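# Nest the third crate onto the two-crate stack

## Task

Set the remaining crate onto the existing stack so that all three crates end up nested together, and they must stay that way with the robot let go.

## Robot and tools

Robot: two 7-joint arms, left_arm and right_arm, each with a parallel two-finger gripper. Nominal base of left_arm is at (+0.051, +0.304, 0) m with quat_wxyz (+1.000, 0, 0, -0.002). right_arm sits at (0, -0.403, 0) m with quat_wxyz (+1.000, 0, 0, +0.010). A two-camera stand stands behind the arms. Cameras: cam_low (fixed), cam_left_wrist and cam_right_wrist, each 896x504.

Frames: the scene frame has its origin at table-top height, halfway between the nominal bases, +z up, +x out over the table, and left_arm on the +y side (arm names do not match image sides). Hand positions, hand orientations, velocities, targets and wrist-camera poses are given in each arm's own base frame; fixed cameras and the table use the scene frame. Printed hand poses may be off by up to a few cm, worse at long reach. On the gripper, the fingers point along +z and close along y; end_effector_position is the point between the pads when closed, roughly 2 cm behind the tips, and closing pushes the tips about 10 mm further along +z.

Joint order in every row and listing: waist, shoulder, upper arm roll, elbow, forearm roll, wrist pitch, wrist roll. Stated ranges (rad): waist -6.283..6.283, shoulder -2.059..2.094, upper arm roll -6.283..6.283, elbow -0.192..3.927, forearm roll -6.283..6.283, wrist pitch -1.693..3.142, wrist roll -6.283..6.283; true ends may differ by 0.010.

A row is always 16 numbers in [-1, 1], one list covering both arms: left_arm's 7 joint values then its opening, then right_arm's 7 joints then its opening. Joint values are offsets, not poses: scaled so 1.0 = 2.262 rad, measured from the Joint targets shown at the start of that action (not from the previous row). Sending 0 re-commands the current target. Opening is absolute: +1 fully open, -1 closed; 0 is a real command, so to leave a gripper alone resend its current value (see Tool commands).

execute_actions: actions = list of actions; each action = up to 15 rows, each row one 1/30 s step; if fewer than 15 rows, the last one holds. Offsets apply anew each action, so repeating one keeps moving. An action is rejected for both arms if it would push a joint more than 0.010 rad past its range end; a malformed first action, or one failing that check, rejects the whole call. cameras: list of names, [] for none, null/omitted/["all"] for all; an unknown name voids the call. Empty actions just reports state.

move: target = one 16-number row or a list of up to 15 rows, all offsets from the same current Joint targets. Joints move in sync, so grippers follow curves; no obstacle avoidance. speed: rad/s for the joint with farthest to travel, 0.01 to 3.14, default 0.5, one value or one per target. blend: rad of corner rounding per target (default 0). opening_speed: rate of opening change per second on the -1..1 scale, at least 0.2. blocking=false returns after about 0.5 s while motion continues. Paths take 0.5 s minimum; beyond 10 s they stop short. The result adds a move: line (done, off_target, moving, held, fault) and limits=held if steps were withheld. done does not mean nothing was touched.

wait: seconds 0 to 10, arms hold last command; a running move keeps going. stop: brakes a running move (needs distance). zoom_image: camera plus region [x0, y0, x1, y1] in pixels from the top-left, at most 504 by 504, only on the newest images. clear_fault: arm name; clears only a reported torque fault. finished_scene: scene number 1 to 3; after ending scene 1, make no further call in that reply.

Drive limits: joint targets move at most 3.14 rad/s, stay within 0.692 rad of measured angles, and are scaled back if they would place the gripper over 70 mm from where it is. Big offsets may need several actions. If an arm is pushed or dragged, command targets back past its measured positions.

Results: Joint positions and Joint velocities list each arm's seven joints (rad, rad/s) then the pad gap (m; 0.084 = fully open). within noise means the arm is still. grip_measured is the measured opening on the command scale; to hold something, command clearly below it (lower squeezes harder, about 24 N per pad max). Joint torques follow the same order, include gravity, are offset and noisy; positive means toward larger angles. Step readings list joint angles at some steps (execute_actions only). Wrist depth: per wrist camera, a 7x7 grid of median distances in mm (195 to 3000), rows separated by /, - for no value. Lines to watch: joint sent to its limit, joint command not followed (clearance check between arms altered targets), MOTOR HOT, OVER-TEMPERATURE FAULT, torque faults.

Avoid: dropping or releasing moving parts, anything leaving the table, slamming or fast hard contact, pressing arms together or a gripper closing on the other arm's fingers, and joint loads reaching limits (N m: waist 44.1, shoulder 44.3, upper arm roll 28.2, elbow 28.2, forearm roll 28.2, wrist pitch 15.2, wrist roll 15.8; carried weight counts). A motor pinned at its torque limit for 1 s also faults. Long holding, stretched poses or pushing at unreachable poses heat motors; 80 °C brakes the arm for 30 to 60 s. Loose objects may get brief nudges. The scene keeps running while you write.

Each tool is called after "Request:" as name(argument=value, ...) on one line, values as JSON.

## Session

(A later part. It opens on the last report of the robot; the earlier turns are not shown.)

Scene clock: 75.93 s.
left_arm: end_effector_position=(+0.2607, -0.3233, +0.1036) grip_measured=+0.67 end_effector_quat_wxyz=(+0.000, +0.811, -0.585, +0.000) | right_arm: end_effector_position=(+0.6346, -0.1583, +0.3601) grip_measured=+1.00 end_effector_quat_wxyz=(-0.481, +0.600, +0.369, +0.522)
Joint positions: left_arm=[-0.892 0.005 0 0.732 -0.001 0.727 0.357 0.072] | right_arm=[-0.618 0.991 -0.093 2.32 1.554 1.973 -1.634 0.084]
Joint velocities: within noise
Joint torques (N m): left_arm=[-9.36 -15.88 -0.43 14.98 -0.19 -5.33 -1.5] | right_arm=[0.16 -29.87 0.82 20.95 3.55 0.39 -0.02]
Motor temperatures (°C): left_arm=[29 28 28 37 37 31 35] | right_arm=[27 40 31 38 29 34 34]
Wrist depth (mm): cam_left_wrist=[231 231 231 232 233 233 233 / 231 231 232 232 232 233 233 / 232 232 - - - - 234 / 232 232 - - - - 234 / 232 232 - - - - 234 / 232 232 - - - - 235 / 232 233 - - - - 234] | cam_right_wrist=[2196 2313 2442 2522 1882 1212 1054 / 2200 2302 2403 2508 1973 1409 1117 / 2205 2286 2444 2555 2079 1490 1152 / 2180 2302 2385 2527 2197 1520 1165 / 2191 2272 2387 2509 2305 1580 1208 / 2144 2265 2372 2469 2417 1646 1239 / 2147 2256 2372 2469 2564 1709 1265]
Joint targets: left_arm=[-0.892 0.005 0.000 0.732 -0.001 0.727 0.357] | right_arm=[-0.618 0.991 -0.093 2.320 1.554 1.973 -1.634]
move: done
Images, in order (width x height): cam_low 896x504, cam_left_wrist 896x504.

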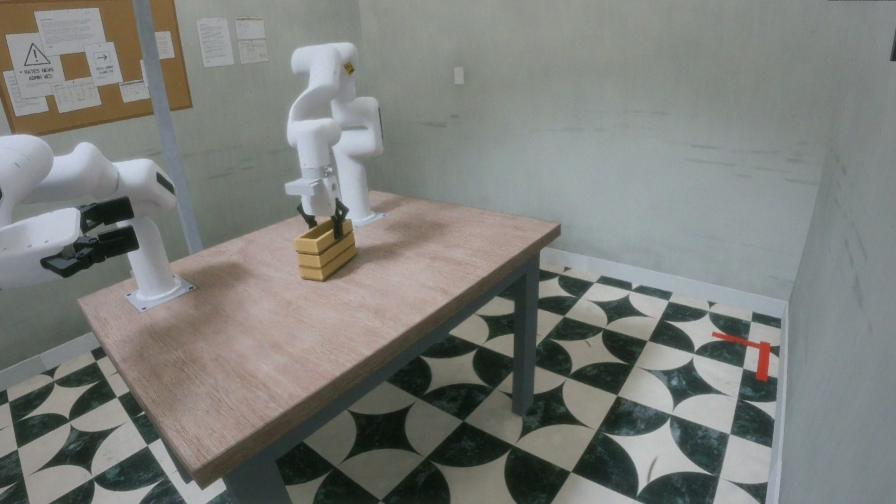

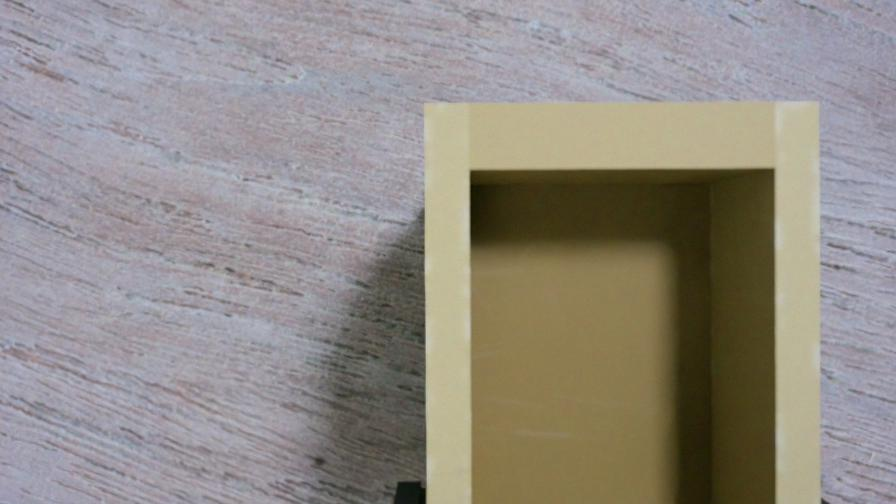

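Request:
move(target=[0,0.0049,0,-0.0019,0,-0.0068,0,-1,0,0,0,0,0,0,0,1], speed=0.02, cameras=["cam_left_wrist","cam_low"])

Request:
zoom_image(camera="cam_low", region=[280, 190, 400, 290])

Scene clock: 78.17 s.
left_arm: end_effector_position=(+0.2608, -0.3233, +0.0986) grip_measured=+0.67 end_effector_quat_wxyz=(+0.000, +0.811, -0.585, +0.000) | right_arm: end_effector_position=(+0.6346, -0.1583, +0.3601) grip_measured=+1.00 end_effector_quat_wxyz=(-0.481, +0.600, +0.369, +0.522)
Joint positions: left_arm=[-0.892 0.016 0 0.727 -0.001 0.712 0.357 0.072] | right_arm=[-0.618 0.991 -0.093 2.32 1.554 1.973 -1.634 0.084]
Joint velocities: within noise
Joint torques (N m): left_arm=[-8.92 -16.05 -0.56 14.93 -0.31 -5.3 -1.37] | right_arm=[0.01 -30.05 0.79 20.94 3.44 0.43 -0.04]
Motor temperatures (°C): left_arm=[29 28 28 37 37 31 35] | right_arm=[27 40 31 38 29 34 34]
Wrist depth (mm): cam_left_wrist=[226 227 227 227 227 228 228 / 226 227 227 227 228 228 229 / 227 227 - - - - 229 / 227 227 - - - - 229 / 227 227 - - - - 229 / 227 227 - - - - 229 / 227 227 - - - - 229] | cam_right_wrist=[2239 2329 2444 2520 1888 1214 1053 / 2228 2306 2406 2531 1960 1420 1115 / 2189 2291 2426 2524 2109 1487 1142 / 2203 2296 2413 2488 2179 1514 1179 / 2170 2293 2377 2479 2297 1582 1212 / 2169 2240 2361 2434 2401 1633 1234 / 2145 2272 2350 2445 2513 1716 1269]
Joint targets: left_arm=[-0.892 0.017 0.000 0.727 -0.001 0.712 0.357] | right_arm=[-0.618 0.991 -0.093 2.320 1.554 1.973 -1.634]
move: done
Images, in order (width x height): cam_low 896x504, cam_left_wrist 896x504.

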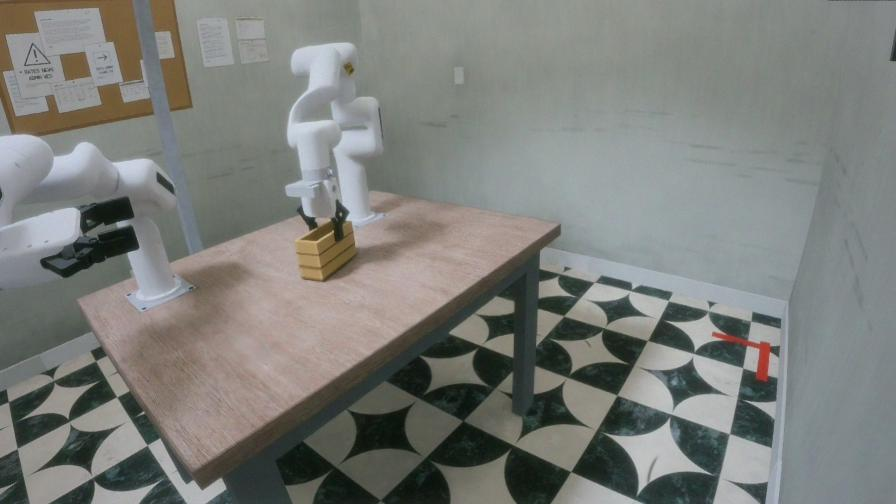

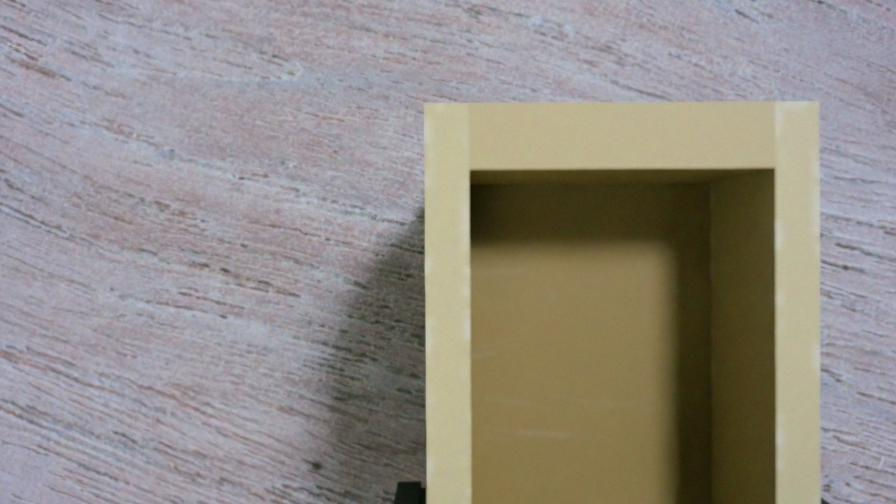

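Scaled by 4.200 from the camera's 896x504 image, which has a finer 1280x720 frame.

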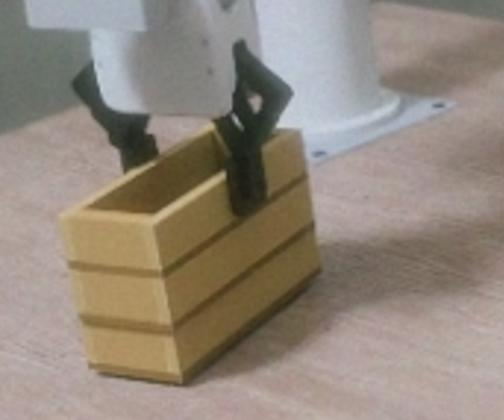

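Request:
move(target=[0,0.0006,0,-0.0002,0,-0.0008,0,-1,0,0,0,0,0,0,0,1], speed=0.02, cameras=[])

Request:
move(target=[0,0,0,0,0,0,0,1,0,0,0,0,0,0,0,1], opening_speed=0.4, cameras=["cam_left_wrist","cam_low"])

Request:
zoom_image(camera="cam_low", region=[280, 190, 400, 290])

Scene clock: 79.90 s.
left_arm: end_effector_position=(+0.2608, -0.3234, +0.0981) grip_measured=+0.67 end_effector_quat_wxyz=(+0.000, +0.811, -0.585, +0.000) | right_arm: end_effector_position=(+0.6346, -0.1583, +0.3601) grip_measured=+1.00 end_effector_quat_wxyz=(-0.481, +0.600, +0.369, +0.522)
Joint positions: left_arm=[-0.892 0.018 0 0.727 -0.001 0.71 0.357 0.072] | right_arm=[-0.618 0.991 -0.093 2.32 1.554 1.973 -1.634 0.084]
Joint velocities: within noise
Joint torques (N m): left_arm=[-8.77 -10.95 -0.56 12.19 -0.15 -5.03 -1.33] | right_arm=[-0.09 -30.06 0.64 20.89 3.51 0.43 -0.01]
Motor temperatures (°C): left_arm=[29 28 28 37 37 31 35] | right_arm=[27 40 31 38 29 34 34]
Wrist depth (mm): cam_left_wrist=[226 226 226 227 227 227 228 / 226 226 226 227 227 228 228 / 226 227 - - - - 228 / 226 227 - - - - 228 / 227 227 - - - - 229 / 227 227 - - - - 229 / 227 227 - - - - 229] | cam_right_wrist=[2234 2323 2421 2514 1911 1214 1051 / 2208 2325 2374 2474 1956 1418 1110 / 2186 2321 2392 2492 2085 1482 1155 / 2205 2311 2383 2498 2170 1528 1171 / 2179 2255 2375 2446 2335 1586 1214 / 2165 2263 2360 2455 2383 1634 1243 / 2168 2252 2362 2457 2519 1729 1264]
Joint targets: left_arm=[-0.892 0.018 0.000 0.727 -0.001 0.710 0.357] | right_arm=[-0.618 0.991 -0.093 2.320 1.554 1.973 -1.634]
move: done
No camera images: "cameras" was empty.

Scene clock: 85.20 s.
left_arm: end_effector_position=(+0.2608, -0.3233, +0.0979) grip_measured=+1.00 end_effector_quat_wxyz=(+0.000, +0.811, -0.585, +0.000) | right_arm: end_effector_position=(+0.6346, -0.1583, +0.3601) grip_measured=+1.00 end_effector_quat_wxyz=(-0.481, +0.600, +0.369, +0.522)
Joint positions: left_arm=[-0.892 0.018 0 0.727 -0.001 0.71 0.357 0.084] | right_arm=[-0.618 0.991 -0.093 2.32 1.554 1.973 -1.634 0.084]
Joint velocities: within noise
Joint torques (N m): left_arm=[-7.57 -30.74 -0.51 21.08 -0.27 -0.96 -1.26] | right_arm=[-0.25 -30.08 0.88 20.98 3.78 0.47 -0.04]
Motor temperatures (°C): left_arm=[29 28 28 36 37 31 35] | right_arm=[27 40 31 38 29 34 34]
Wrist depth (mm): cam_left_wrist=[225 226 226 227 227 227 228 / 225 226 226 227 227 227 228 / 226 226 - - - - 228 / 226 226 - - - - 228 / 226 226 - - - - 228 / 226 227 - - - - 229 / 227 227 - - - - 229] | cam_right_wrist=[2192 2331 2414 2506 1911 1209 1054 / 2223 2328 2398 2507 1965 1419 1113 / 2201 2297 2406 2543 2089 1481 1150 / 2176 2269 2405 2465 2164 1511 1167 / 2184 2277 2390 2485 2305 1590 1213 / 2154 2268 2347 2448 2452 1642 1245 / 2133 2245 2338 2484 2499 1695 1268]
Joint targets: left_arm=[-0.892 0.018 0.000 0.727 -0.001 0.710 0.357] | right_arm=[-0.618 0.991 -0.093 2.320 1.554 1.973 -1.634]
move: done
Images, in order (width x height): cam_low 896x504, cam_left_wrist 896x504.

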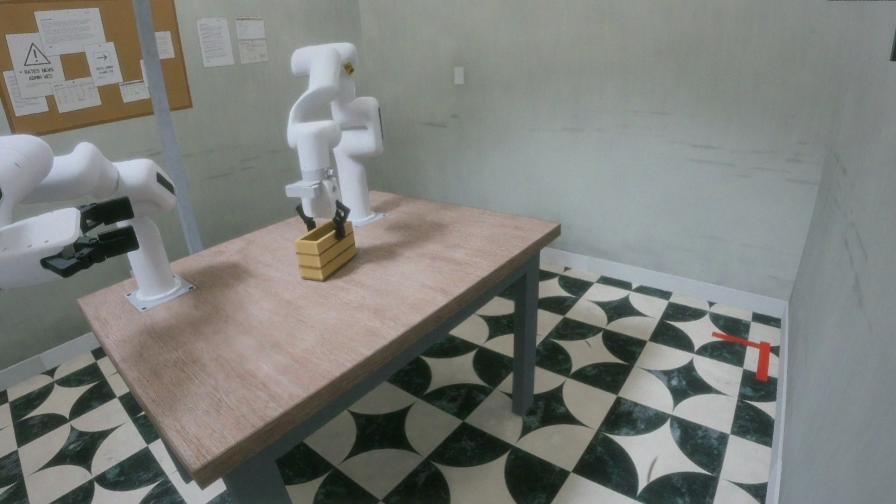

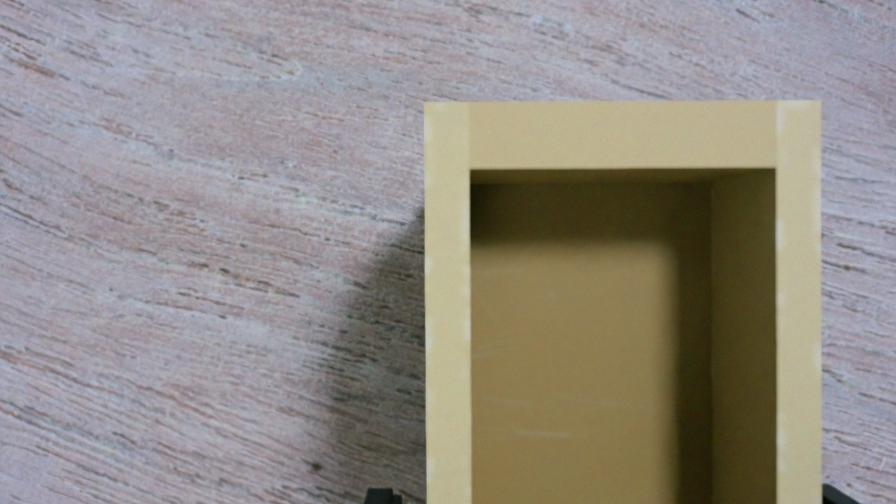

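Scaled by 4.200 from the camera's 896x504 image, which has a finer 1280x720 frame.

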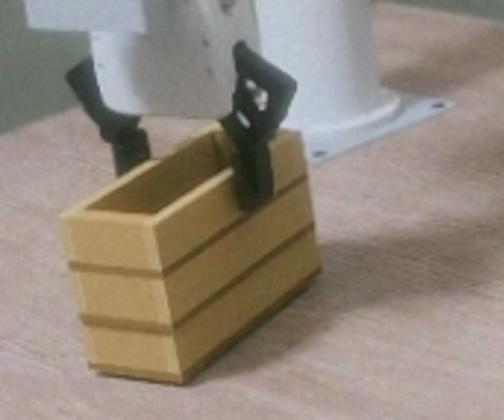

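Request:
move(target=[[0,-0.0157,0,0.007,0,0.0226,0,1,0,0,0,0,0,0,0,1],[0,-0.0582,0,0.0389,0,0.0971,0,1,0,0,0,0,0,0,0,1],[0,-0.15,0,0.06,0,0.21,0,1,0,0,0,0,0,0,0,1]], speed=0.25, blend=0.02)

Request:
zoom_image(camera="cam_low", region=[280, 190, 400, 290])

Scene clock: 89.57 s.
left_arm: end_effector_position=(+0.2382, -0.2955, +0.2526) grip_measured=+1.00 end_effector_quat_wxyz=(+0.000, +0.811, -0.585, +0.000) | right_arm: end_effector_position=(+0.6346, -0.1583, +0.3601) grip_measured=+1.00 end_effector_quat_wxyz=(-0.481, +0.600, +0.369, +0.522)
Joint positions: left_arm=[-0.892 -0.321 0 0.863 -0.001 1.185 0.357 0.084] | right_arm=[-0.618 0.991 -0.093 2.32 1.554 1.973 -1.634 0.084]
Joint velocities: within noise
Joint torques (N m): left_arm=[-7.11 -23.95 -0.44 24.42 -0.21 -0.36 -1.07] | right_arm=[-0.08 -30.14 0.74 21.06 3.67 0.41 -0.03]
Motor temperatures (°C): left_arm=[29 28 28 37 37 31 35] | right_arm=[27 40 31 38 29 34 34]
Wrist depth (mm): cam_left_wrist=[378 378 379 379 381 381 382 / 378 378 379 271 381 381 382 / 378 380 380 300 382 381 382 / 379 380 380 300 381 382 383 / 379 380 381 300 382 383 383 / 379 380 381 301 382 383 383 / 380 381 381 277 383 383 384] | cam_right_wrist=[2214 2308 2445 2515 1883 1215 1059 / 2226 2304 2449 2534 1959 1412 1114 / 2218 2319 2400 2490 2083 1476 1144 / 2220 2295 2394 2493 2182 1516 1174 / 2178 2293 2375 2448 2311 1581 1208 / 2176 2258 2371 2465 2417 1654 1241 / 2160 2256 2341 2459 2490 1715 1270]
Joint targets: left_arm=[-0.892 -0.321 0.000 0.863 -0.001 1.185 0.357] | right_arm=[-0.618 0.991 -0.093 2.320 1.554 1.973 -1.634]
move: done

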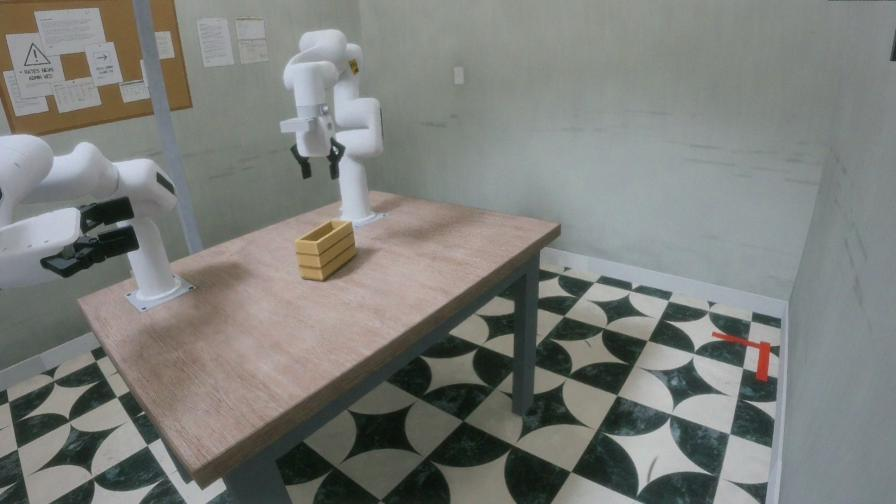

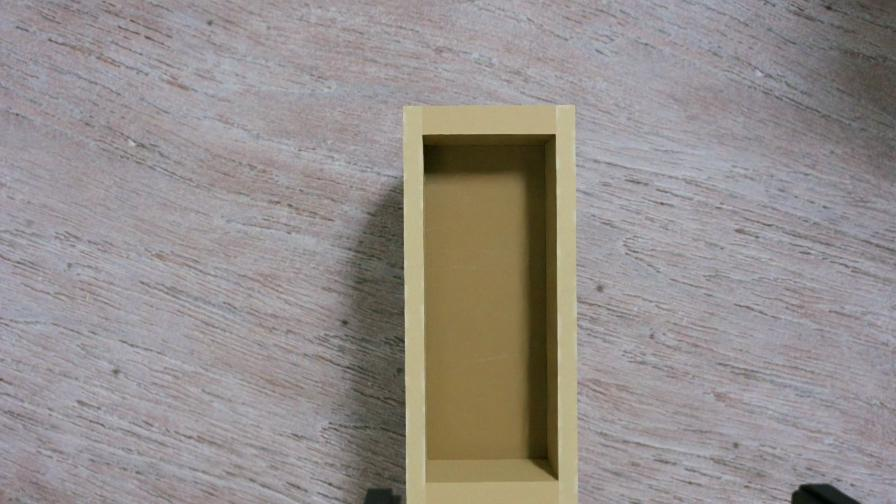

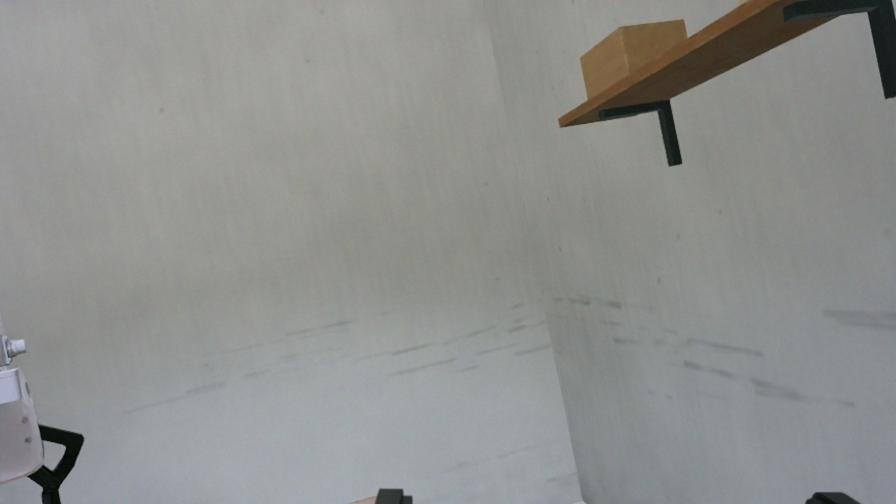

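Scaled by 4.200 from the camera's 896x504 image, which has a finer 1280x720 frame.

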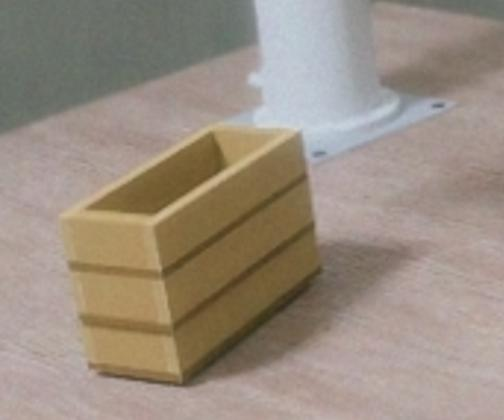

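Nested.

Request:
finished_scene(scene=1)

The scene is finished: the task was done.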